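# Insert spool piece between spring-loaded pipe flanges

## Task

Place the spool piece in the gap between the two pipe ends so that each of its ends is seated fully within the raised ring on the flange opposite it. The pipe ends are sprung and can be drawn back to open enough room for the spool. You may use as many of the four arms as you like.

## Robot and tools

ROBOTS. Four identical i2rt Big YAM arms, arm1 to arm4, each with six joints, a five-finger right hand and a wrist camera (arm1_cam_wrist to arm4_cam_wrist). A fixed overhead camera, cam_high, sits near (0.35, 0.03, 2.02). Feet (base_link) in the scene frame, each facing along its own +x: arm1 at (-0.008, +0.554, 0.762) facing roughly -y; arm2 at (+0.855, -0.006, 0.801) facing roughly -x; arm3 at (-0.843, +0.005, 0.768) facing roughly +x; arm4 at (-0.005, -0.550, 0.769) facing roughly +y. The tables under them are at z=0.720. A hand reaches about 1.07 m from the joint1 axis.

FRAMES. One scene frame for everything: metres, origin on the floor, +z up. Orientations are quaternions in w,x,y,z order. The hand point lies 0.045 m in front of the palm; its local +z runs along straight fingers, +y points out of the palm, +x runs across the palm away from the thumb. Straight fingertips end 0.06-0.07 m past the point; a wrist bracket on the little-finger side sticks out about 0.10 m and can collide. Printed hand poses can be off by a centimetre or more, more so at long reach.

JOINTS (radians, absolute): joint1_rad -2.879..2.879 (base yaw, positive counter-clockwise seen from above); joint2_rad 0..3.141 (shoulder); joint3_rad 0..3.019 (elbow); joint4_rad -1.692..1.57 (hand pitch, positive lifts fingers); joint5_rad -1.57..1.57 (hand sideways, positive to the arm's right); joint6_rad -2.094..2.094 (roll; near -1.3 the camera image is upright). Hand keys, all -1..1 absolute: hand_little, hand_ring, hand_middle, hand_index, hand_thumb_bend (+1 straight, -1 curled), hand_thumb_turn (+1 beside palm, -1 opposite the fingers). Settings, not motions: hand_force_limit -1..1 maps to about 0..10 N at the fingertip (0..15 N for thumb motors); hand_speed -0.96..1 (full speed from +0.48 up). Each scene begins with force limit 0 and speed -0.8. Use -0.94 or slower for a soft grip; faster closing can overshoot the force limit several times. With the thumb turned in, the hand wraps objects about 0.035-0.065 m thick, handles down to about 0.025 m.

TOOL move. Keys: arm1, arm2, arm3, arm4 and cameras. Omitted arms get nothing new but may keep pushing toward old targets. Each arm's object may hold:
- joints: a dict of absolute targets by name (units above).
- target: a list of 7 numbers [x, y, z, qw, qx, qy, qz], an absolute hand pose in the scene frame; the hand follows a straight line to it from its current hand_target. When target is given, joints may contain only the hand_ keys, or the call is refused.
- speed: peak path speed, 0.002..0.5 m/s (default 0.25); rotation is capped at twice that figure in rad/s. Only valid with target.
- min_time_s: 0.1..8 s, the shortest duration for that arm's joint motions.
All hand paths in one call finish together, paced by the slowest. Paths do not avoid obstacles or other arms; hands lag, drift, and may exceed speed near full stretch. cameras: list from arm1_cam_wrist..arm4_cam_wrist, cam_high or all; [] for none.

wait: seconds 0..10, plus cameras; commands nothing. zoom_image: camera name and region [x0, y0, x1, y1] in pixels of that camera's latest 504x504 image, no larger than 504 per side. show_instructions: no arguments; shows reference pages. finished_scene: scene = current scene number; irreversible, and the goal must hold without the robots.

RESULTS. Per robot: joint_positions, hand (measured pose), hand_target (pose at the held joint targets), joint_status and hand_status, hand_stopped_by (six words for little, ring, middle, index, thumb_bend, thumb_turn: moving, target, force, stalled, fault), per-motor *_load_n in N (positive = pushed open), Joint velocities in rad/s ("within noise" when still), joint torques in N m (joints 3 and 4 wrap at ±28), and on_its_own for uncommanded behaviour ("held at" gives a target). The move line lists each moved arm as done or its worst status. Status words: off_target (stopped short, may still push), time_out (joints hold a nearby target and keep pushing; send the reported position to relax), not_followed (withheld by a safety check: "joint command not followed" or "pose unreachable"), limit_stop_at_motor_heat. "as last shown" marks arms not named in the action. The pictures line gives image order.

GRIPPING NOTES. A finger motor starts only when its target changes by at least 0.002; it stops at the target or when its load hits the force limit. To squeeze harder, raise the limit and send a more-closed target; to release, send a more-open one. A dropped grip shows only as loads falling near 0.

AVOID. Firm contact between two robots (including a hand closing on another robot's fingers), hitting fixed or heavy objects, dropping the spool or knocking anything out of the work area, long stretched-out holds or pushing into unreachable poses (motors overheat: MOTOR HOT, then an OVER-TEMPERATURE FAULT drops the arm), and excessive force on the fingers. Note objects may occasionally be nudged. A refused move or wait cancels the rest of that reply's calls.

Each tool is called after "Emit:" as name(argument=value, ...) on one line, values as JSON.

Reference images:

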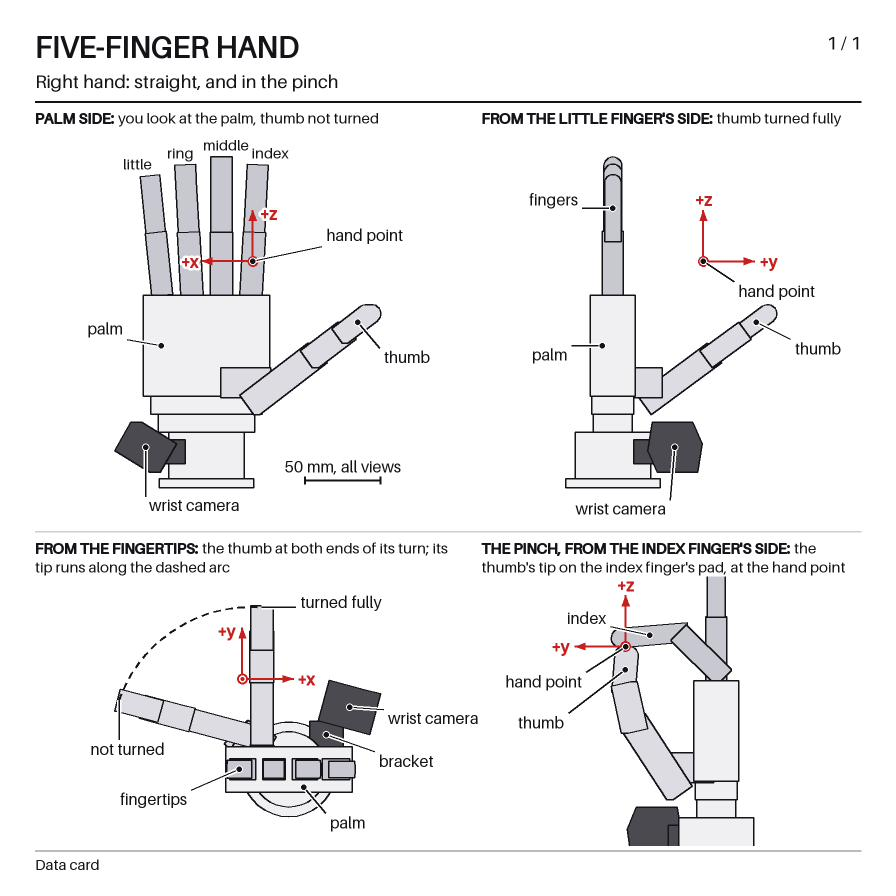

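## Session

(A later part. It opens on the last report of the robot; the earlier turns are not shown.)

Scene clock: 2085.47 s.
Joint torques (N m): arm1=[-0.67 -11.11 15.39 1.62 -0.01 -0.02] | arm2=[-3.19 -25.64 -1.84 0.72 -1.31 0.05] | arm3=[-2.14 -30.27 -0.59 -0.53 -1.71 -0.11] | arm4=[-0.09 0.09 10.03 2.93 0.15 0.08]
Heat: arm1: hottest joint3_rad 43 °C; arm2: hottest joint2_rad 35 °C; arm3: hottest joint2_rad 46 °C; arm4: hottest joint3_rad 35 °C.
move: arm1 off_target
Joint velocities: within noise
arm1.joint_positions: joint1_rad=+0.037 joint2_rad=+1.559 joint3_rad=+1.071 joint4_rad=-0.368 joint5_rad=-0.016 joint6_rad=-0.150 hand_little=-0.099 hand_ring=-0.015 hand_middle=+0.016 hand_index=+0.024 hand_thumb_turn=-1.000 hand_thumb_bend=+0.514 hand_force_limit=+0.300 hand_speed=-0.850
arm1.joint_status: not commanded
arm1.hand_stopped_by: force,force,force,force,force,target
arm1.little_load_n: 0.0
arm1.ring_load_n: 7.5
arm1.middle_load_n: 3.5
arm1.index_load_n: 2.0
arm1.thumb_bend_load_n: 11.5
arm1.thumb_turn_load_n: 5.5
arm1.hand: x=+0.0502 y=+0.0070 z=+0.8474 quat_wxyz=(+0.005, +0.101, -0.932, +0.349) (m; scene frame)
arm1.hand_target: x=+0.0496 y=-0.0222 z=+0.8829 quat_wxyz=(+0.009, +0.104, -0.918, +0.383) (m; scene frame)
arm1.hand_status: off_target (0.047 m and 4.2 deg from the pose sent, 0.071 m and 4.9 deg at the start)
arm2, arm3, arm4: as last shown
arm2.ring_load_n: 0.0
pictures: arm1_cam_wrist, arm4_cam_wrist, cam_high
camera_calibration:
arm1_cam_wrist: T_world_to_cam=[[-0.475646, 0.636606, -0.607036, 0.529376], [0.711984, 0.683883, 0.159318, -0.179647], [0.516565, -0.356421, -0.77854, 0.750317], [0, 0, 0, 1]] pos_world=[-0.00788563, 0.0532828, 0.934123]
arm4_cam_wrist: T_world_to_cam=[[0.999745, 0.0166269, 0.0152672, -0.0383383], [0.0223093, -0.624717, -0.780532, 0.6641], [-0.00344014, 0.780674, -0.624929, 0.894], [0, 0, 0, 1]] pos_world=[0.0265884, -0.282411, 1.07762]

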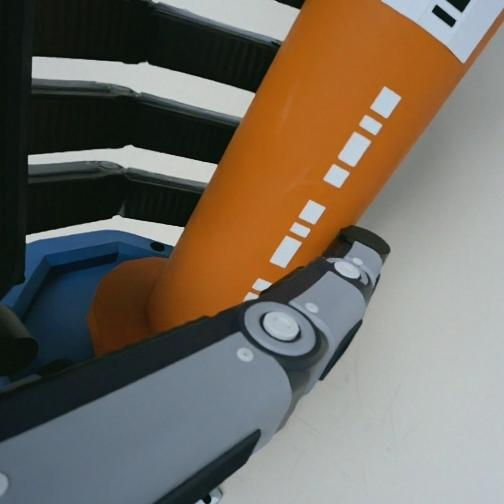

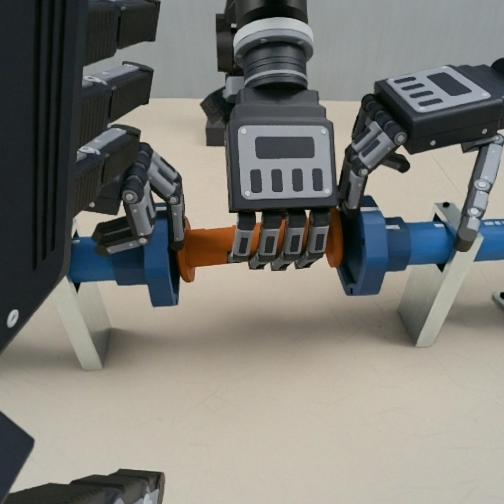

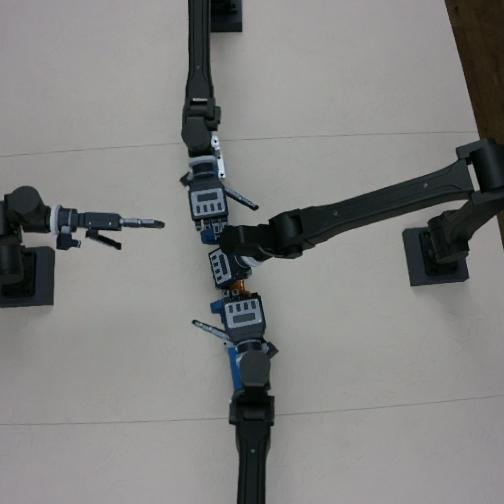

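Emit:
move(cameras=["arm2_cam_wrist", "arm3_cam_wrist"])

Emit:
zoom_image(camera="arm2_cam_wrist", region=[220, 0, 504, 250])

Emit:
zoom_image(camera="arm3_cam_wrist", region=[100, 100, 400, 400])

Scene clock: 2097.27 s.
Joint torques (N m): arm1=[-0.62 -11.16 15.41 1.63 -0.01 -0.03] | arm2=[-3.25 -25.64 -1.91 0.68 -1.33 0.05] | arm3=[-1.9 -30.15 -0.57 -0.54 -1.69 -0.11] | arm4=[-0.03 0.15 10.04 2.93 0.15 0.08]
Heat: arm1: hottest joint3_rad 43 °C; arm2: hottest joint2_rad 35 °C; arm3: hottest joint2_rad 46 °C; arm4: hottest joint3_rad 35 °C.
Joint velocities: within noise
arm1.joint_positions: joint1_rad=+0.037 joint2_rad=+1.559 joint3_rad=+1.071 joint4_rad=-0.368 joint5_rad=-0.016 joint6_rad=-0.150 hand_little=-0.099 hand_ring=-0.015 hand_middle=+0.016 hand_index=+0.024 hand_thumb_turn=-1.000 hand_thumb_bend=+0.514 hand_force_limit=+0.300 hand_speed=-0.850
arm1.joint_status: not commanded
arm1.hand_stopped_by: force,force,force,force,force,target
arm1.little_load_n: 0.0
arm1.ring_load_n: 7.0
arm1.middle_load_n: 4.0
arm1.index_load_n: 2.0
arm1.thumb_bend_load_n: 12.0
arm1.thumb_turn_load_n: 5.5
arm1.hand: x=+0.0501 y=+0.0070 z=+0.8474 quat_wxyz=(+0.005, +0.102, -0.932, +0.349) (m; scene frame)
arm1.hand_target: x=+0.0496 y=-0.0222 z=+0.8829 quat_wxyz=(+0.009, +0.104, -0.918, +0.383) (m; scene frame)
arm1.hand_status: off_target (0.047 m and 4.2 deg from the pose sent, 0.071 m and 4.9 deg at the start)
arm2.joint_positions: joint1_rad=-0.067 joint2_rad=+1.883 joint3_rad=+1.123 joint4_rad=+0.531 joint5_rad=-0.186 joint6_rad=-0.053 hand_little=-0.900 hand_ring=-0.900 hand_middle=-0.011 hand_index=-0.004 hand_thumb_turn=+1.000 hand_thumb_bend=+1.000 hand_force_limit=+0.950 hand_speed=-0.900
arm2.joint_status: not commanded
arm2.hand_stopped_by: target,target,force,force,target,target
arm2.little_load_n: 0.0
arm2.ring_load_n: 0.0
arm2.middle_load_n: 24.5
arm2.index_load_n: 30.0
arm2.thumb_bend_load_n: 0.0
arm2.thumb_turn_load_n: 0.0
arm2.hand: x=+0.1337 y=+0.0009 z=+0.8951 quat_wxyz=(-0.427, +0.519, +0.581, -0.458) (m; scene frame)
arm2.hand_target: x=+0.1847 y=+0.0115 z=+0.8995 quat_wxyz=(-0.409, +0.534, +0.587, -0.451) (m; scene frame)
arm2.hand_status: not commanded
arm3.joint_positions: joint1_rad=-0.056 joint2_rad=+1.952 joint3_rad=+1.373 joint4_rad=+0.353 joint5_rad=-0.166 joint6_rad=-0.053 hand_little=-0.900 hand_ring=-0.900 hand_middle=-0.031 hand_index=-0.014 hand_thumb_turn=+1.000 hand_thumb_bend=+1.000 hand_force_limit=+0.950 hand_speed=-0.900
arm3.joint_status: not commanded
arm3.hand_stopped_by: target,target,force,force,target,target
arm3.little_load_n: 0.0
arm3.ring_load_n: 0.0
arm3.middle_load_n: 24.0
arm3.index_load_n: 21.0
arm3.thumb_bend_load_n: 0.0
arm3.thumb_turn_load_n: 0.0
arm3.hand: x=-0.0550 y=-0.0110 z=+0.8950 quat_wxyz=(-0.455, +0.576, -0.528, +0.426) (m; scene frame)
arm3.hand_target: x=-0.1008 y=-0.0174 z=+0.9146 quat_wxyz=(-0.451, +0.587, -0.533, +0.409) (m; scene frame)
arm3.hand_status: not commanded
arm4.joint_positions: joint1_rad=+0.151 joint2_rad=+0.534 joint3_rad=+0.387 joint4_rad=-0.031 joint5_rad=+0.242 joint6_rad=-1.269 hand_little=+1.000 hand_ring=+1.000 hand_middle=+1.000 hand_index=+1.000 hand_thumb_turn=+1.000 hand_thumb_bend=+1.000 hand_force_limit=+0.000 hand_speed=-0.800
arm4.joint_status: not commanded
arm4.hand_stopped_by: target,target,target,target,target,target
arm4.little_load_n: 0.0
arm4.ring_load_n: 0.0
arm4.middle_load_n: 0.0
arm4.index_load_n: 0.0
arm4.thumb_bend_load_n: 0.0
arm4.thumb_turn_load_n: 0.0
arm4.hand: x=+0.0291 y=-0.1950 z=+1.0074 quat_wxyz=(-0.497, +0.621, +0.441, +0.415) (m; scene frame)
arm4.hand_target: x=+0.0330 y=-0.1923 z=+1.0110 quat_wxyz=(-0.501, +0.625, +0.429, +0.418) (m; scene frame)
arm4.hand_status: not commanded
pictures: arm2_cam_wrist, arm3_cam_wrist
camera_calibration:
arm2_cam_wrist: T_world_to_cam=[[0.149666, 0.284272, -0.94699, 0.829711], [0.614826, -0.776843, -0.136027, 0.0381913], [-0.774331, -0.561875, -0.291045, 0.480411], [0, 0, 0, 1]] pos_world=[0.224337, 0.0637362, 0.930744]
arm3_cam_wrist: T_world_to_cam=[[-0.229105, -0.221339, -0.947903, 0.834199], [-0.590596, 0.80569, -0.0453868, 0.0152787], [0.773762, 0.549429, -0.31531, 0.44777], [0, 0, 0, 1]] pos_world=[-0.146325, -0.0736871, 0.932619]

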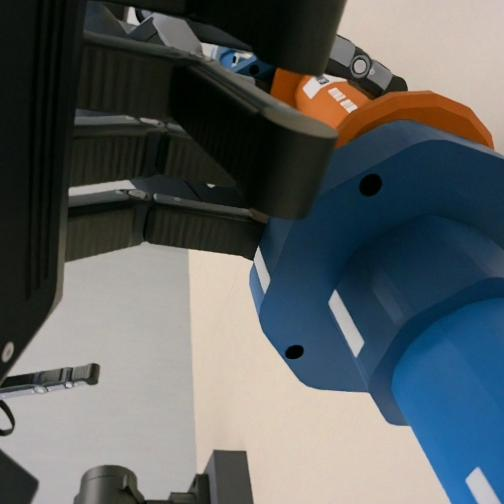

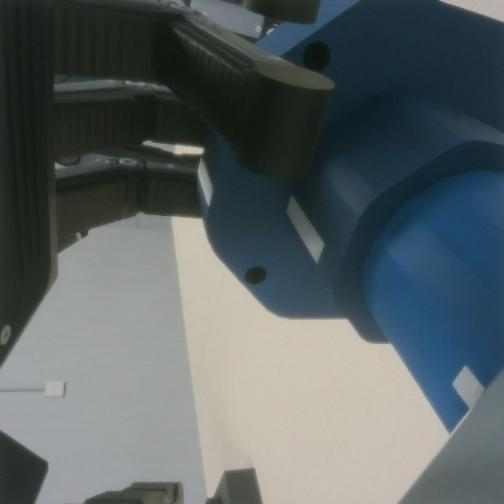

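Scaled by 1.775 from the camera's 504x504 image, which has a finer 720x720 frame.

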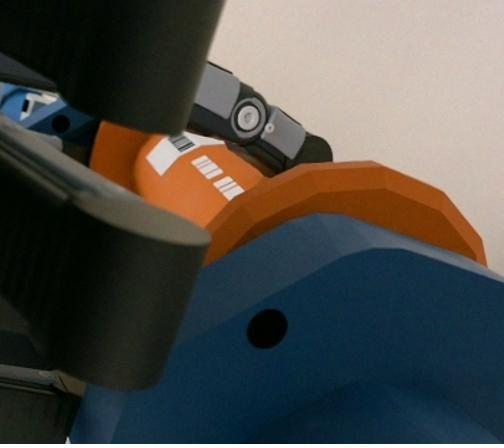

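Scaled by 1.680 from the camera's 504x504 image, which has a finer 720x720 frame.

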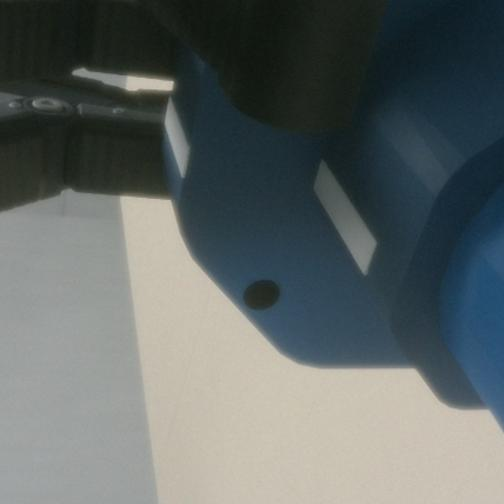

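Emit:
move(arm1={"target": [0.046, 0.050, 0.880, -0.0085, -0.1044, 0.9179, -0.3825], "speed": 0.1})

Emit:
move(arm2={"joints": {"hand_ring": 1, "hand_little": 1, "hand_speed": -0.3}}, cameras=["arm1_cam_wrist", "arm2_cam_wrist", "arm4_cam_wrist", "cam_high"])

Emit:
zoom_image(camera="cam_high", region=[185, 210, 295, 320])

Emit:
zoom_image(camera="arm4_cam_wrist", region=[140, 130, 380, 320])

Scene clock: 2131.37 s.
Joint torques (N m): arm1=[-0.56 -10.99 10.28 2.44 0.09 0] | arm2=[-3.02 -25.52 -1.65 0.66 -1.32 0.06] | arm3=[-2.08 -30.21 -0.42 -0.55 -1.69 -0.12] | arm4=[-0.09 0.21 10.03 2.95 0.15 0.09]
Heat: arm1: hottest joint3_rad 45 °C; arm2: hottest joint2_rad 35 °C; arm3: hottest joint2_rad 46 °C; arm4: hottest joint3_rad 35 °C.
move: arm1 off_target
Joint velocities: within noise
arm1.joint_positions: joint1_rad=+0.037 joint2_rad=+1.405 joint3_rad=+0.932 joint4_rad=-0.368 joint5_rad=-0.018 joint6_rad=-0.151 hand_little=-0.099 hand_ring=-0.015 hand_middle=+0.016 hand_index=+0.024 hand_thumb_turn=-1.000 hand_thumb_bend=+0.513 hand_force_limit=+0.300 hand_speed=-0.850
arm1.joint_status: not commanded
arm1.hand_stopped_by: force,force,force,force,force,target
arm1.little_load_n: 0.0
arm1.ring_load_n: 6.5
arm1.middle_load_n: 4.0
arm1.index_load_n: 0.5
arm1.thumb_bend_load_n: 10.0
arm1.thumb_turn_load_n: 6.0
arm1.hand: x=+0.0470 y=+0.0597 z=+0.8597 quat_wxyz=(+0.005, +0.102, -0.929, +0.356) (m; scene frame)
arm1.hand_target: x=+0.0459 y=+0.0504 z=+0.8801 quat_wxyz=(+0.009, +0.104, -0.918, +0.382) (m; scene frame)
arm1.hand_status: off_target (0.023 m and 3.3 deg from the pose sent, 0.054 m and 4.2 deg at the start)
arm2, arm3, arm4: as last shown
arm2.joint_positions: joint1_rad=-0.067 joint2_rad=+1.881 joint3_rad=+1.121 joint4_rad=+0.531 joint5_rad=-0.186 joint6_rad=-0.054 hand_little=-0.900 hand_ring=-0.900 hand_middle=-0.010 hand_index=-0.004 hand_thumb_turn=+1.000 hand_thumb_bend=+1.000 hand_force_limit=+0.950 hand_speed=-0.900
arm2.index_load_n: 30.5
arm2.hand: x=+0.1345 y=+0.0009 z=+0.8952 quat_wxyz=(-0.427, +0.519, +0.582, -0.458) (m; scene frame)
arm2.hand_target: x=+0.1846 y=+0.0115 z=+0.8997 quat_wxyz=(-0.409, +0.533, +0.587, -0.451) (m; scene frame)
arm3.joint_positions: joint1_rad=-0.056 joint2_rad=+1.952 joint3_rad=+1.372 joint4_rad=+0.353 joint5_rad=-0.166 joint6_rad=-0.053 hand_little=-0.900 hand_ring=-0.900 hand_middle=-0.031 hand_index=-0.014 hand_thumb_turn=+1.000 hand_thumb_bend=+1.000 hand_force_limit=+0.950 hand_speed=-0.900
arm3.thumb_turn_load_n: -0.5
arm3.hand: x=-0.0551 y=-0.0110 z=+0.8951 quat_wxyz=(-0.455, +0.576, -0.528, +0.426) (m; scene frame)
arm3.hand_target: x=-0.1007 y=-0.0174 z=+0.9147 quat_wxyz=(-0.452, +0.587, -0.533, +0.409) (m; scene frame)
pictures: none

Scene clock: 2132.93 s.
Joint torques (N m): arm1=[1.9 -5.6 10.58 2.09 -0.86 -0.01] | arm2=[-3.02 -24.59 -0.53 0.76 -1.28 0.05] | arm3=[-2.08 -30.27 -0.51 -0.57 -1.68 -0.07] | arm4=[-0.09 0.15 10.03 2.95 0.16 0.08]
Heat: arm1: hottest joint3_rad 44 °C; arm2: hottest joint2_rad 35 °C; arm3: hottest joint2_rad 46 °C; arm4: hottest joint3_rad 35 °C.
move: arm2 done
Joint velocities: within noise
arm1, arm3, arm4: as last shown
arm1.joint_positions: joint1_rad=+0.003 joint2_rad=+1.340 joint3_rad=+0.932 joint4_rad=-0.355 joint5_rad=+0.003 joint6_rad=-0.152 hand_little=-0.099 hand_ring=-0.015 hand_middle=+0.016 hand_index=+0.024 hand_thumb_turn=-1.000 hand_thumb_bend=+0.511 hand_force_limit=+0.300 hand_speed=-0.850
arm1.ring_load_n: 4.5
arm1.middle_load_n: 2.0
arm1.index_load_n: 0.0
arm1.thumb_bend_load_n: 7.0
arm1.thumb_turn_load_n: 3.5
arm1.hand: x=+0.0262 y=+0.0535 z=+0.8920 quat_wxyz=(+0.023, +0.082, -0.916, +0.391) (m; scene frame)
arm1.hand_target: x=+0.0461 y=+0.0503 z=+0.8801 quat_wxyz=(+0.009, +0.104, -0.918, +0.382) (m; scene frame)
arm2.joint_positions: joint1_rad=-0.069 joint2_rad=+1.870 joint3_rad=+1.107 joint4_rad=+0.531 joint5_rad=-0.187 joint6_rad=-0.053 hand_little=+1.000 hand_ring=+0.985 hand_middle=+0.061 hand_index=+0.068 hand_thumb_turn=+1.000 hand_thumb_bend=+1.000 hand_force_limit=+0.950 hand_speed=-0.300
arm2.joint_status: all done
arm2.hand_stopped_by: target,stalled,force,force,target,target
arm2.little_load_n: 0.0
arm2.ring_load_n: -13.5
arm2.middle_load_n: 25.0
arm2.index_load_n: 33.0
arm2.thumb_bend_load_n: 0.0
arm2.thumb_turn_load_n: 0.0
arm2.hand: x=+0.1395 y=+0.0017 z=+0.8956 quat_wxyz=(-0.426, +0.521, +0.582, -0.457) (m; scene frame)
arm2.hand_target: x=+0.1846 y=+0.0117 z=+0.8996 quat_wxyz=(-0.409, +0.534, +0.587, -0.451) (m; scene frame)
arm2.hand_status: not commanded
arm3.thumb_turn_load_n: 0.0
pictures: arm1_cam_wrist, arm2_cam_wrist, arm4_cam_wrist, cam_high
camera_calibration:
arm1_cam_wrist: T_world_to_cam=[[-0.45424, 0.599076, -0.659373, 0.56362], [0.744401, 0.661841, 0.0885032, -0.138003], [0.489421, -0.450636, -0.746588, 0.791208], [0, 0, 0, 1]] pos_world=[-0.0284848, 0.110232, 0.974556]
arm2_cam_wrist: T_world_to_cam=[[0.153161, 0.283452, -0.946677, 0.828375], [0.614425, -0.777612, -0.133424, 0.0330551], [-0.773967, -0.561226, -0.29326, 0.48739], [0, 0, 0, 1]] pos_world=[0.230039, 0.0644353, 0.931546]
arm4_cam_wrist: T_world_to_cam=[[0.999745, 0.0166269, 0.0152672, -0.0383383], [0.0223093, -0.624717, -0.780532, 0.6641], [-0.00344014, 0.780674, -0.624929, 0.894], [0, 0, 0, 1]] pos_world=[0.0265884, -0.282411, 1.07762]

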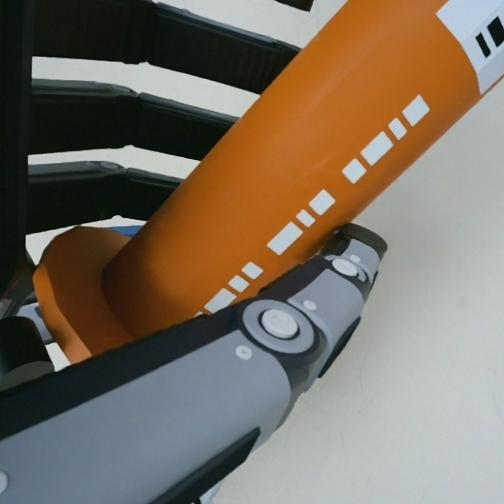

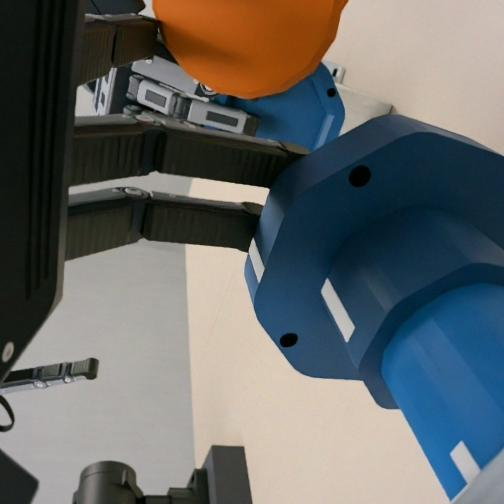

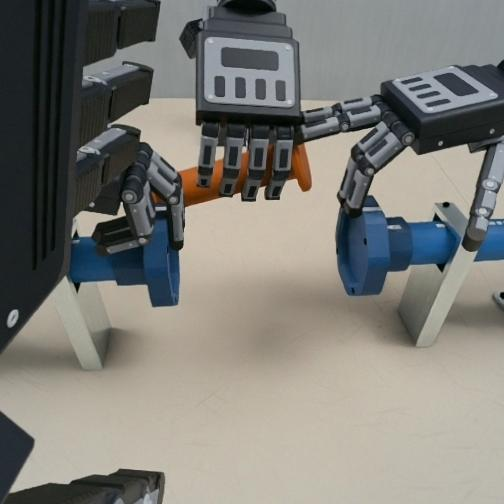

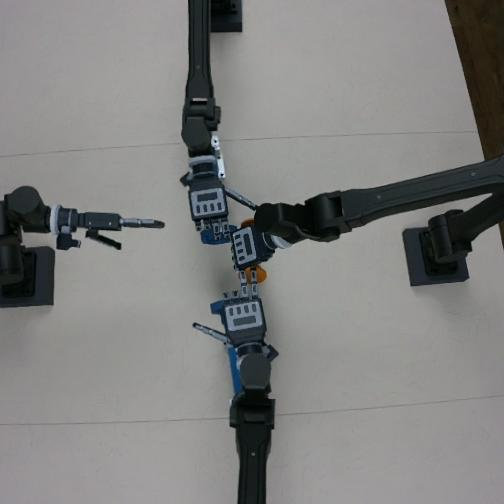

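Scaled by 4.582 from the camera's 504x504 image, which has a finer 720x720 frame.

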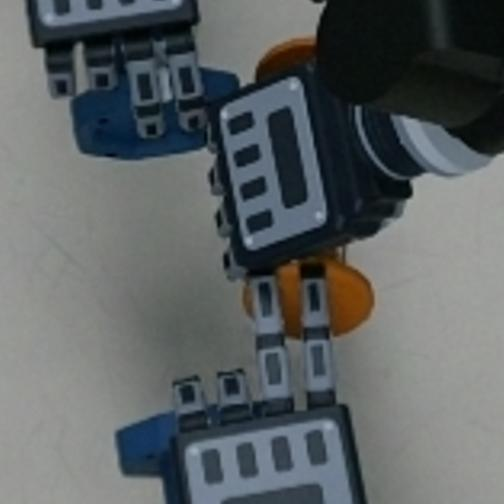

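Scaled by 2.100 from the camera's 504x504 image, which has a finer 720x720 frame.

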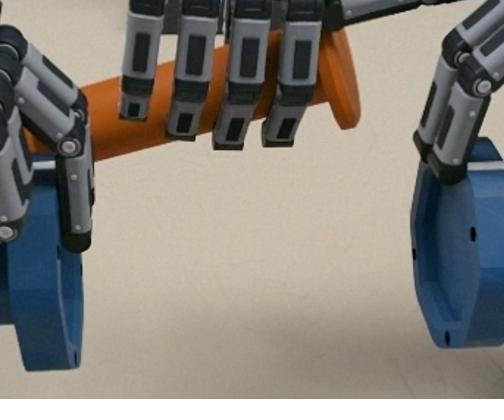

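Emit:
move(arm1={"target": [0.030, 0.115, 0.950, -0.0085, -0.1044, 0.9179, -0.3825], "speed": 0.1}, cameras=["arm1_cam_wrist", "arm2_cam_wrist", "arm4_cam_wrist", "cam_high"])

Emit:
move(arm1={"joints": {"hand_little": -0.7, "hand_ring": -0.7, "hand_middle": -0.7, "hand_index": -0.7, "hand_thumb_bend": -0.55, "hand_force_limit": 0.3, "hand_speed": -0.88}}, cameras=["arm1_cam_wrist", "arm4_cam_wrist"])

Scene clock: 2149.07 s.
Joint torques (N m): arm1=[-1.03 -7.59 11.78 1.62 -0.03 -0.01] | arm2=[-0.79 -13.63 7.94 1.65 -0.08 -0.08] | arm3=[-2.32 -30.33 -0.55 -0.51 -1.67 -0.12] | arm4=[-0.15 0.15 10.03 2.93 0.16 0.08]
Heat: arm1: hottest joint3_rad 44 °C; arm2: hottest joint2_rad 34 °C; arm3: hottest joint2_rad 47 °C; arm4: hottest joint3_rad 35 °C.
move: arm1 off_target
Joint velocities: within noise
arm1.joint_positions: joint1_rad=+0.010 joint2_rad=+1.151 joint3_rad=+0.905 joint4_rad=-0.575 joint5_rad=-0.039 joint6_rad=-0.172 hand_little=-0.099 hand_ring=-0.015 hand_middle=+0.016 hand_index=+0.024 hand_thumb_turn=-1.000 hand_thumb_bend=+0.511 hand_force_limit=+0.300 hand_speed=-0.850
arm1.joint_status: not commanded
arm1.hand_stopped_by: force,force,force,force,force,target
arm1.little_load_n: 0.0
arm1.ring_load_n: 4.5
arm1.middle_load_n: 2.5
arm1.index_load_n: 0.0
arm1.thumb_bend_load_n: 6.0
arm1.thumb_turn_load_n: 4.0
arm1.hand: x=+0.0338 y=+0.1203 z=+0.9326 quat_wxyz=(+0.004, +0.103, -0.925, +0.366) (m; scene frame)
arm1.hand_target: x=+0.0301 y=+0.1153 z=+0.9498 quat_wxyz=(+0.009, +0.104, -0.918, +0.382) (m; scene frame)
arm1.hand_status: off_target (0.019 m and 2.1 deg from the pose sent, 0.085 m and 3.3 deg at the start)
arm2, arm3, arm4: as last shown
arm2.joint_positions: joint1_rad=-0.097 joint2_rad=+1.751 joint3_rad=+1.007 joint4_rad=+0.505 joint5_rad=-0.221 joint6_rad=-0.042 hand_little=+1.000 hand_ring=+0.986 hand_middle=+0.080 hand_index=+0.064 hand_thumb_turn=+1.000 hand_thumb_bend=+1.000 hand_force_limit=+0.950 hand_speed=-0.300
arm2.ring_load_n: 0.0
arm2.middle_load_n: 0.0
arm2.index_load_n: 0.0
arm2.thumb_turn_load_n: -0.5
arm2.hand: x=+0.1789 y=+0.0092 z=+0.9190 quat_wxyz=(-0.419, +0.525, +0.579, -0.462) (m; scene frame)
arm2.hand_target: x=+0.1846 y=+0.0117 z=+0.8995 quat_wxyz=(-0.409, +0.534, +0.587, -0.451) (m; scene frame)
arm4.middle_load_n: 0.5
pictures: arm1_cam_wrist, arm2_cam_wrist, arm4_cam_wrist, cam_high
camera_calibration:
arm1_cam_wrist: T_world_to_cam=[[-0.476544, 0.612029, -0.631131, 0.526626], [0.708128, 0.692662, 0.137017, -0.23925], [0.521019, -0.381627, -0.763479, 0.854246], [0, 0, 0, 1]] pos_world=[-0.0246983, 0.169412, 1.01735]
arm2_cam_wrist: T_world_to_cam=[[0.158105, 0.265712, -0.951, 0.84573], [0.617882, -0.777872, -0.114615, -0.0000759795], [-0.77021, -0.569485, -0.287164, 0.522742], [0, 0, 0, 1]] pos_world=[0.268954, 0.072914, 0.954392]
arm4_cam_wrist: T_world_to_cam=[[0.999745, 0.0166269, 0.0152672, -0.0383383], [0.0223093, -0.624717, -0.780532, 0.6641], [-0.00344014, 0.780674, -0.624929, 0.894], [0, 0, 0, 1]] pos_world=[0.0265884, -0.282411, 1.07762]

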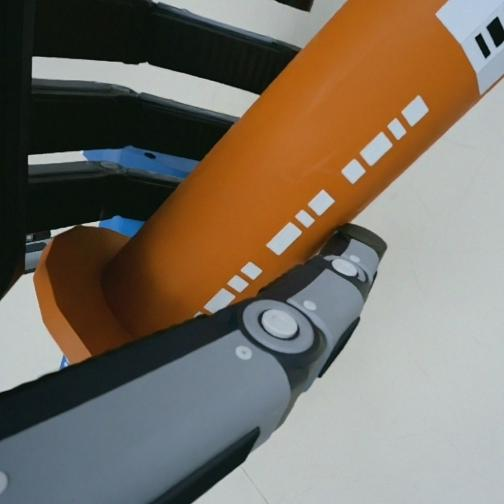

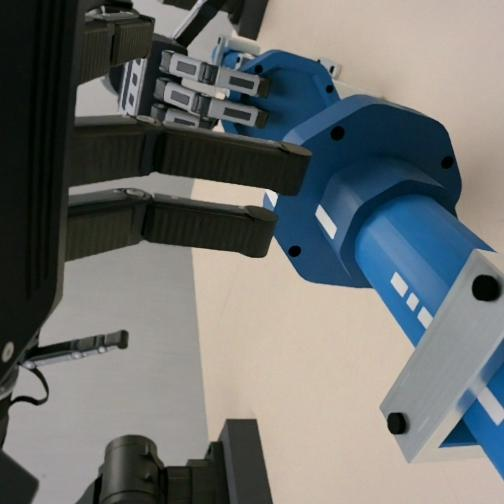

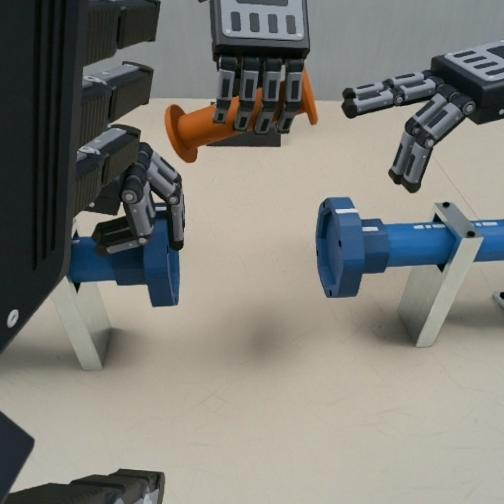

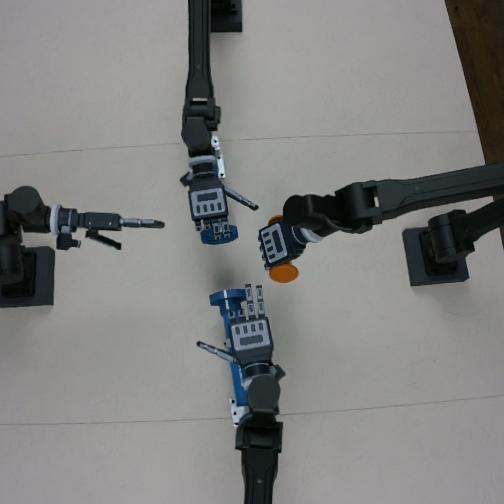

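Scene clock: 2151.33 s.
Joint torques (N m): arm1=[-0.97 -7.47 11.79 1.68 -0.02 -0.03] | arm2=[-0.73 -13.86 7.98 1.65 -0.07 -0.08] | arm3=[-1.79 -30.68 -0.4 -0.57 -1.68 -0.12] | arm4=[-0.15 0.15 10.03 2.95 0.15 0.08]
Heat: arm1: hottest joint3_rad 44 °C; arm2: hottest joint2_rad 34 °C; arm3: hottest joint2_rad 47 °C; arm4: hottest joint3_rad 35 °C.
move: arm1 off_target
Joint velocities: within noise
arm1.joint_positions: joint1_rad=+0.010 joint2_rad=+1.151 joint3_rad=+0.905 joint4_rad=-0.575 joint5_rad=-0.039 joint6_rad=-0.173 hand_little=-0.700 hand_ring=-0.034 hand_middle=-0.004 hand_index=-0.050 hand_thumb_turn=-1.000 hand_thumb_bend=+0.509 hand_force_limit=+0.300 hand_speed=-0.880
arm1.joint_status: hand_ring off_target (ended at -0.034, target -0.700); hand_middle off_target (ended at -0.004, target -0.700); hand_index off_target (ended at -0.050, target -0.700); hand_thumb_bend off_target (ended at +0.509, target -0.550); the others done
arm1.hand_stopped_by: target,force,force,force,force,target
arm1.little_load_n: 0.0
arm1.ring_load_n: 5.5
arm1.middle_load_n: 2.5
arm1.index_load_n: 7.5
arm1.thumb_bend_load_n: 16.5
arm1.thumb_turn_load_n: 3.0
arm1.hand: x=+0.0339 y=+0.1204 z=+0.9326 quat_wxyz=(+0.004, +0.103, -0.925, +0.366) (m; scene frame)
arm1.hand_target: x=+0.0302 y=+0.1152 z=+0.9498 quat_wxyz=(+0.009, +0.104, -0.918, +0.383) (m; scene frame)
arm1.hand_status: not commanded
arm2, arm3, arm4: as last shown
arm2.thumb_turn_load_n: 0.0
arm3.little_load_n: 0.5
arm3.index_load_n: 21.5
arm3.thumb_turn_load_n: -0.5
arm4.middle_load_n: 0.0
pictures: arm1_cam_wrist, arm4_cam_wrist
camera_calibration:
arm1_cam_wrist: T_world_to_cam=[[-0.476842, 0.611779, -0.631149, 0.52668], [0.707723, 0.693061, 0.137096, -0.239406], [0.521297, -0.381305, -0.76345, 0.854169], [0, 0, 0, 1]] pos_world=[-0.0246994, 0.169411, 1.01735]
arm4_cam_wrist: T_world_to_cam=[[0.999745, 0.0166269, 0.0152672, -0.0383383], [0.0223093, -0.624717, -0.780532, 0.6641], [-0.00344014, 0.780674, -0.624929, 0.894], [0, 0, 0, 1]] pos_world=[0.0265884, -0.282411, 1.07762]

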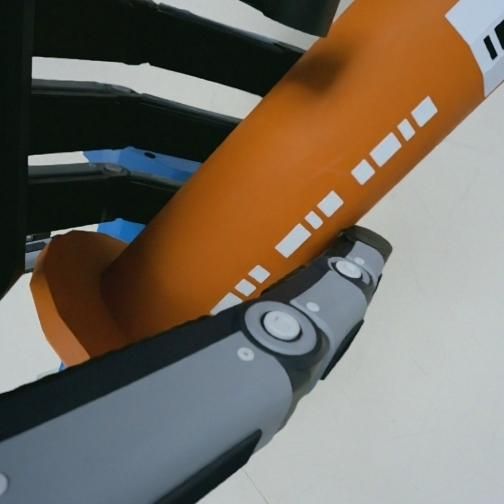

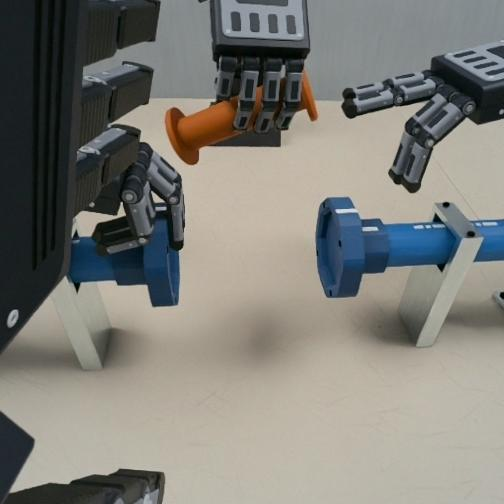

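Emit:
move(arm1={"target": [0.040, 0.22, 0.85, -0.2003, -0.1810, 0.8882, -0.3711], "speed": 0.15}, cameras=["arm1_cam_wrist", "arm4_cam_wrist", "cam_high"])

Emit:
zoom_image(camera="cam_high", region=[250, 190, 400, 320])

Scene clock: 2233.80 s.
Joint torques (N m): arm1=[0.32 -4.37 10.25 2.48 0.75 -0.03] | arm2=[-0.56 -13.86 7.94 1.68 -0.07 -0.08] | arm3=[-2.02 -30.56 -0.44 -0.42 -1.7 -0.13] | arm4=[-0.09 0.15 10.03 2.95 0.16 0.09]
Heat: arm1: hottest joint3_rad 45 °C; arm2: hottest joint3_rad 33 °C; arm3: hottest joint2_rad 48 °C; arm4: hottest joint3_rad 35 °C.
move: arm1 off_target
Joint velocities: within noise
arm1.joint_positions: joint1_rad=+0.345 joint2_rad=+0.969 joint3_rad=+0.508 joint4_rad=-0.413 joint5_rad=+0.495 joint6_rad=-0.213 hand_little=-0.700 hand_ring=-0.034 hand_middle=-0.004 hand_index=-0.050 hand_thumb_turn=-1.000 hand_thumb_bend=+0.509 hand_force_limit=+0.300 hand_speed=-0.880
arm1.joint_status: not commanded
arm1.hand_stopped_by: target,force,force,force,force,target
arm1.little_load_n: 0.5
arm1.ring_load_n: 5.5
arm1.middle_load_n: 2.5
arm1.index_load_n: 7.5
arm1.thumb_bend_load_n: 16.5
arm1.thumb_turn_load_n: 3.5
arm1.hand: x=+0.0344 y=+0.2298 z=+0.8364 quat_wxyz=(+0.201, +0.181, -0.898, +0.348) (m; scene frame)
arm1.hand_target: x=+0.0399 y=+0.2203 z=+0.8502 quat_wxyz=(+0.200, +0.181, -0.889, +0.371) (m; scene frame)
arm1.hand_status: off_target (0.018 m and 2.9 deg from the pose sent, 0.130 m and 24.6 deg at the start)
arm2, arm3, arm4: as last shown
arm3.thumb_bend_load_n: -0.5
pictures: arm1_cam_wrist, arm4_cam_wrist, cam_high
camera_calibration:
arm1_cam_wrist: T_world_to_cam=[[-0.702762, 0.594512, -0.390744, 0.209936], [0.692908, 0.696484, -0.186517, -0.0320629], [0.161261, -0.401827, -0.901404, 0.954674], [0, 0, 0, 1]] pos_world=[0.0158004, 0.281136, 0.936598]
arm4_cam_wrist: T_world_to_cam=[[0.999745, 0.0166269, 0.0152672, -0.0383383], [0.0223093, -0.624717, -0.780532, 0.6641], [-0.00344014, 0.780674, -0.624929, 0.894], [0, 0, 0, 1]] pos_world=[0.0265884, -0.282411, 1.07762]

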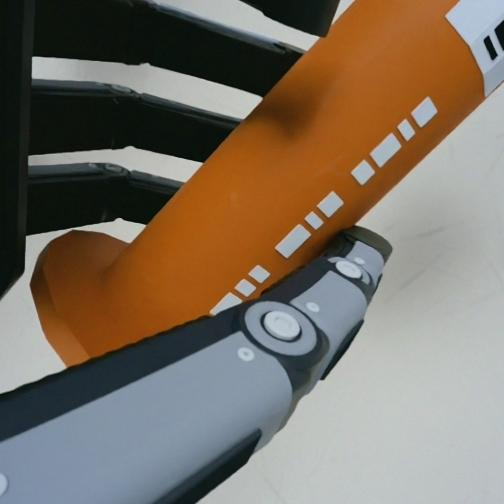

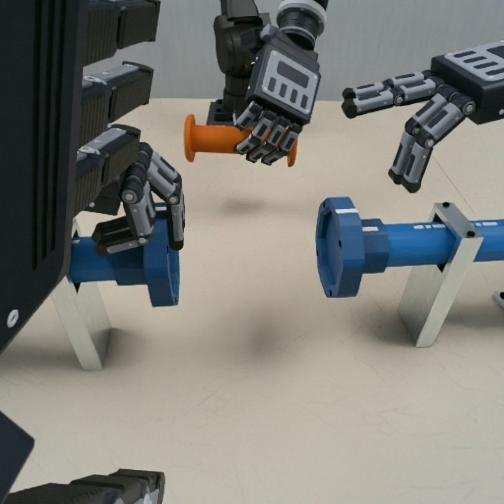

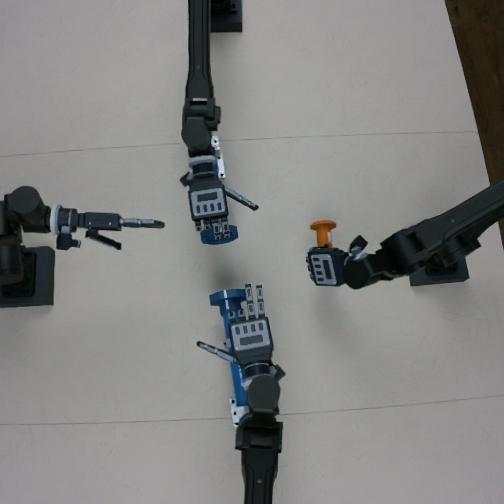

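Scaled by 3.360 from the camera's 504x504 image, which has a finer 720x720 frame.

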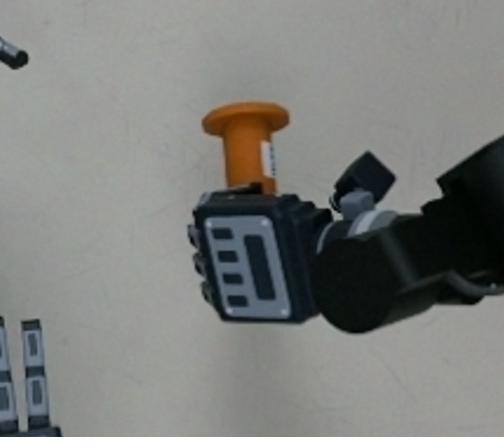

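Emit:
move(arm1={"target": [0.040, 0.22, 0.82, -0.1130, -0.1467, 0.9068, -0.3783], "speed": 0.1}, cameras=["arm1_cam_wrist", "arm4_cam_wrist", "cam_high"])

Emit:
zoom_image(camera="cam_high", region=[260, 190, 380, 310])

Emit:
zoom_image(camera="arm4_cam_wrist", region=[160, 80, 340, 230])

Scene clock: 2252.37 s.
Joint torques (N m): arm1=[-1.32 -3.08 10.02 2.74 0.33 0.06] | arm2=[-0.44 -13.74 8.03 1.63 -0.07 -0.07] | arm3=[-2.14 -30.39 -0.49 -0.51 -1.68 -0.1] | arm4=[-0.09 0.15 10.03 2.93 0.15 0.08]
Heat: arm1: hottest joint3_rad 45 °C; arm2: hottest joint3_rad 33 °C; arm3: hottest joint2_rad 48 °C; arm4: hottest joint3_rad 35 °C.
move: arm1 off_target
Joint velocities: within noise
arm1.joint_positions: joint1_rad=+0.234 joint2_rad=+0.967 joint3_rad=+0.445 joint4_rad=-0.311 joint5_rad=+0.273 joint6_rad=-0.190 hand_little=-0.700 hand_ring=-0.034 hand_middle=-0.004 hand_index=-0.050 hand_thumb_turn=-1.000 hand_thumb_bend=+0.509 hand_force_limit=+0.300 hand_speed=-0.880
arm1.joint_status: not commanded
arm1.hand_stopped_by: target,force,force,force,force,target
arm1.little_load_n: 0.0
arm1.ring_load_n: 5.5
arm1.middle_load_n: 2.5
arm1.index_load_n: 7.5
arm1.thumb_bend_load_n: 17.0
arm1.thumb_turn_load_n: 3.0
arm1.hand: x=+0.0415 y=+0.2313 z=+0.8111 quat_wxyz=(+0.112, +0.157, -0.912, +0.361) (m; scene frame)
arm1.hand_target: x=+0.0398 y=+0.2204 z=+0.8204 quat_wxyz=(+0.113, +0.147, -0.907, +0.378) (m; scene frame)
arm1.hand_status: off_target (0.015 m and 2.4 deg from the pose sent, 0.020 m and 11.5 deg at the start)
arm2, arm3, arm4: as last shown
arm2.little_load_n: -0.5
arm2.middle_load_n: -0.5
arm2.thumb_turn_load_n: -0.5
arm3.little_load_n: 0.0
arm3.middle_load_n: 23.5
arm3.thumb_bend_load_n: 0.0
pictures: arm1_cam_wrist, arm4_cam_wrist, cam_high
camera_calibration:
arm1_cam_wrist: T_world_to_cam=[[-0.629175, 0.585846, -0.510806, 0.300476], [0.701619, 0.710872, -0.0489011, -0.158043], [0.33447, -0.389159, -0.858304, 0.88624], [0, 0, 0, 1]] pos_world=[0.0035173, 0.281204, 0.90642]
arm4_cam_wrist: T_world_to_cam=[[0.999745, 0.0166269, 0.0152672, -0.0383383], [0.0223093, -0.624717, -0.780532, 0.6641], [-0.00344014, 0.780674, -0.624929, 0.894], [0, 0, 0, 1]] pos_world=[0.0265884, -0.282411, 1.07762]

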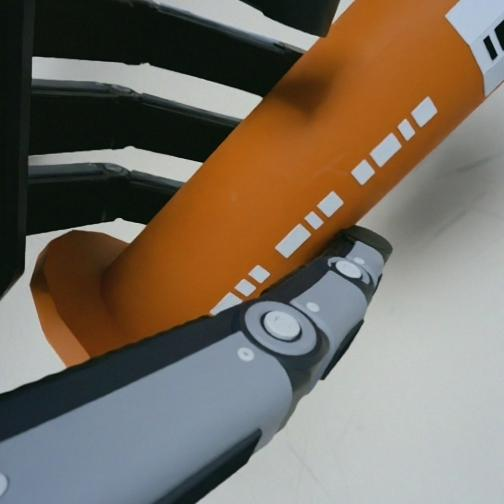

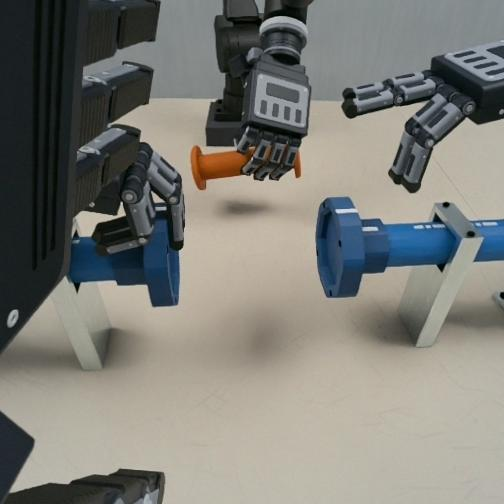

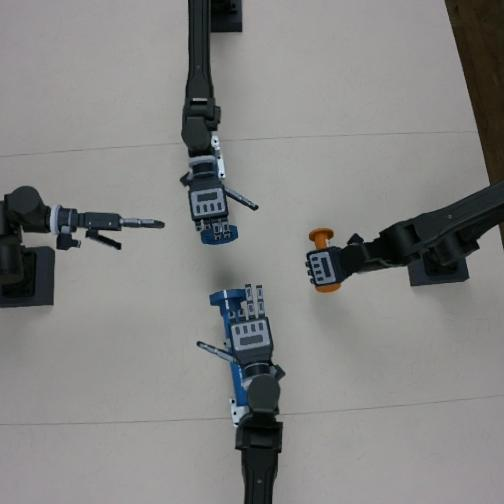

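Scaled by 4.200 from the camera's 504x504 image, which has a finer 720x720 frame.

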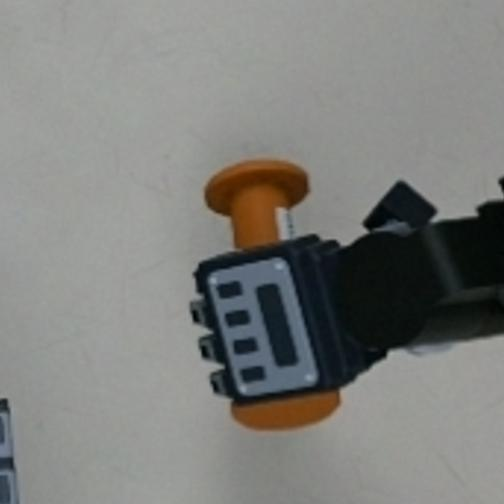

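Scaled by 2.800 from the camera's 504x504 image, which has a finer 720x720 frame.

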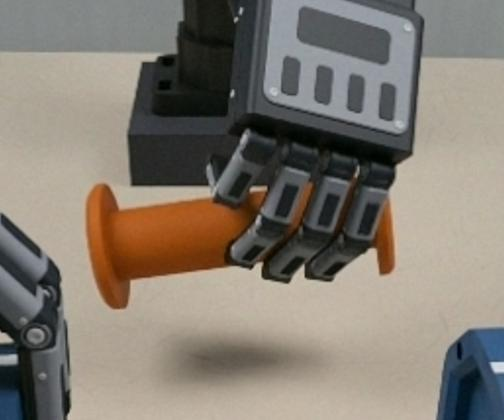

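Emit:
move(arm1={"target": [0.040, 0.22, 0.760, -0.1449, -0.1595, 0.9010, -0.3761], "speed": 0.08}, cameras=["arm1_cam_wrist", "arm4_cam_wrist", "cam_high"])

Emit:
zoom_image(camera="arm4_cam_wrist", region=[160, 80, 340, 230])

Scene clock: 2271.17 s.
Joint torques (N m): arm1=[0.44 -3.25 7.9 2.61 0.35 0.01] | arm2=[-0.62 -13.98 7.99 1.65 -0.08 -0.08] | arm3=[-2.08 -29.98 -0.42 -0.38 -1.69 -0.11] | arm4=[-0.09 0.15 10.03 2.93 0.15 0.08]
Heat: arm1: hottest joint3_rad 43 °C; arm2: hottest joint3_rad 33 °C; arm3: hottest joint2_rad 48 °C; arm4: hottest joint3_rad 35 °C.
move: arm1 done
Joint velocities: within noise
arm1.joint_positions: joint1_rad=+0.258 joint2_rad=+1.144 joint3_rad=+0.357 joint4_rad=-0.036 joint5_rad=+0.357 joint6_rad=-0.197 hand_little=-0.700 hand_ring=-0.034 hand_middle=-0.004 hand_index=-0.050 hand_thumb_turn=-1.000 hand_thumb_bend=+0.509 hand_force_limit=+0.300 hand_speed=-0.880
arm1.joint_status: not commanded
arm1.hand_stopped_by: target,force,force,force,force,target
arm1.little_load_n: 0.0
arm1.ring_load_n: 5.0
arm1.middle_load_n: 2.0
arm1.index_load_n: 9.0
arm1.thumb_bend_load_n: 16.0
arm1.thumb_turn_load_n: 4.5
arm1.hand: x=+0.0347 y=+0.2254 z=+0.7577 quat_wxyz=(+0.147, +0.154, -0.906, +0.366) (m; scene frame)
arm1.hand_target: x=+0.0400 y=+0.2202 z=+0.7601 quat_wxyz=(+0.145, +0.160, -0.901, +0.376) (m; scene frame)
arm1.hand_status: done (0.008 m and 1.4 deg from the pose sent, 0.052 m and 4.3 deg at the start)
arm2, arm3, arm4: as last shown
arm2.little_load_n: 0.0
arm2.middle_load_n: 0.0
arm2.thumb_turn_load_n: 0.0
arm3.middle_load_n: 24.0
pictures: arm1_cam_wrist, arm4_cam_wrist, cam_high
camera_calibration:
arm1_cam_wrist: T_world_to_cam=[[-0.643454, 0.590461, -0.487158, 0.253966], [0.715997, 0.689354, -0.110177, -0.100934], [0.270769, -0.419698, -0.866336, 0.855484], [0, 0, 0, 1]] pos_world=[0.0040454, 0.278666, 0.853738]
arm4_cam_wrist: T_world_to_cam=[[0.999745, 0.0166269, 0.0152672, -0.0383383], [0.0223093, -0.624717, -0.780532, 0.6641], [-0.00344014, 0.780674, -0.624929, 0.894], [0, 0, 0, 1]] pos_world=[0.0265884, -0.282411, 1.07762]

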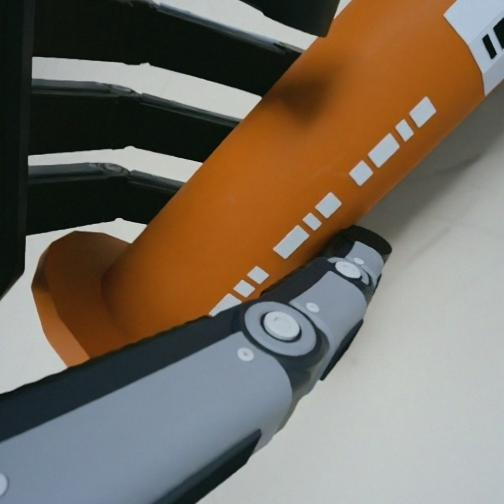

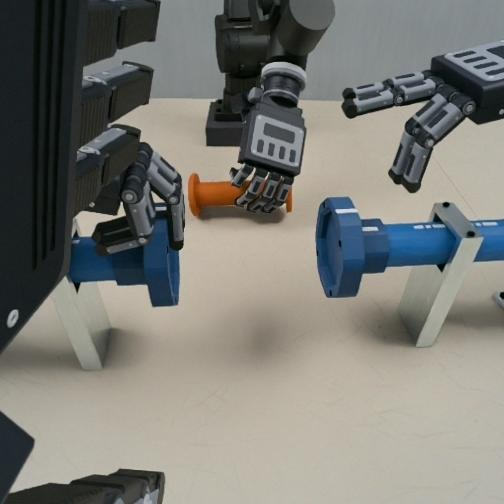

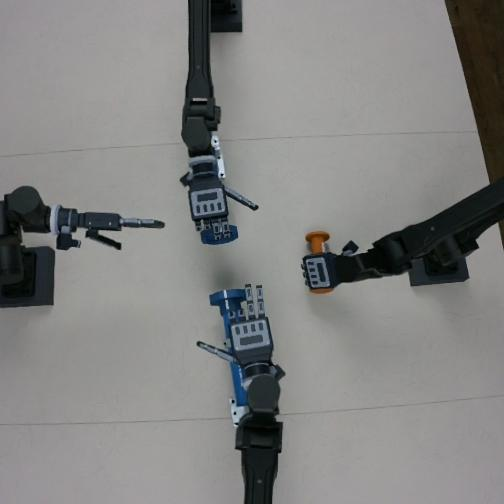

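Scaled by 2.800 from the camera's 504x504 image, which has a finer 720x720 frame.

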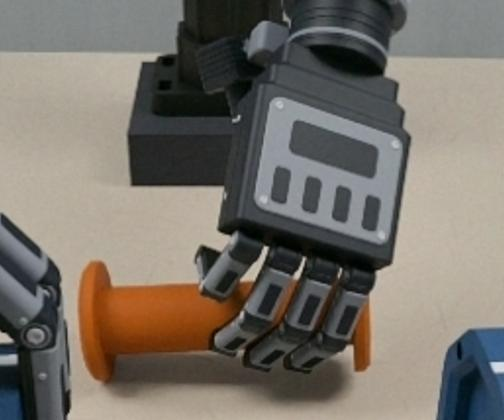

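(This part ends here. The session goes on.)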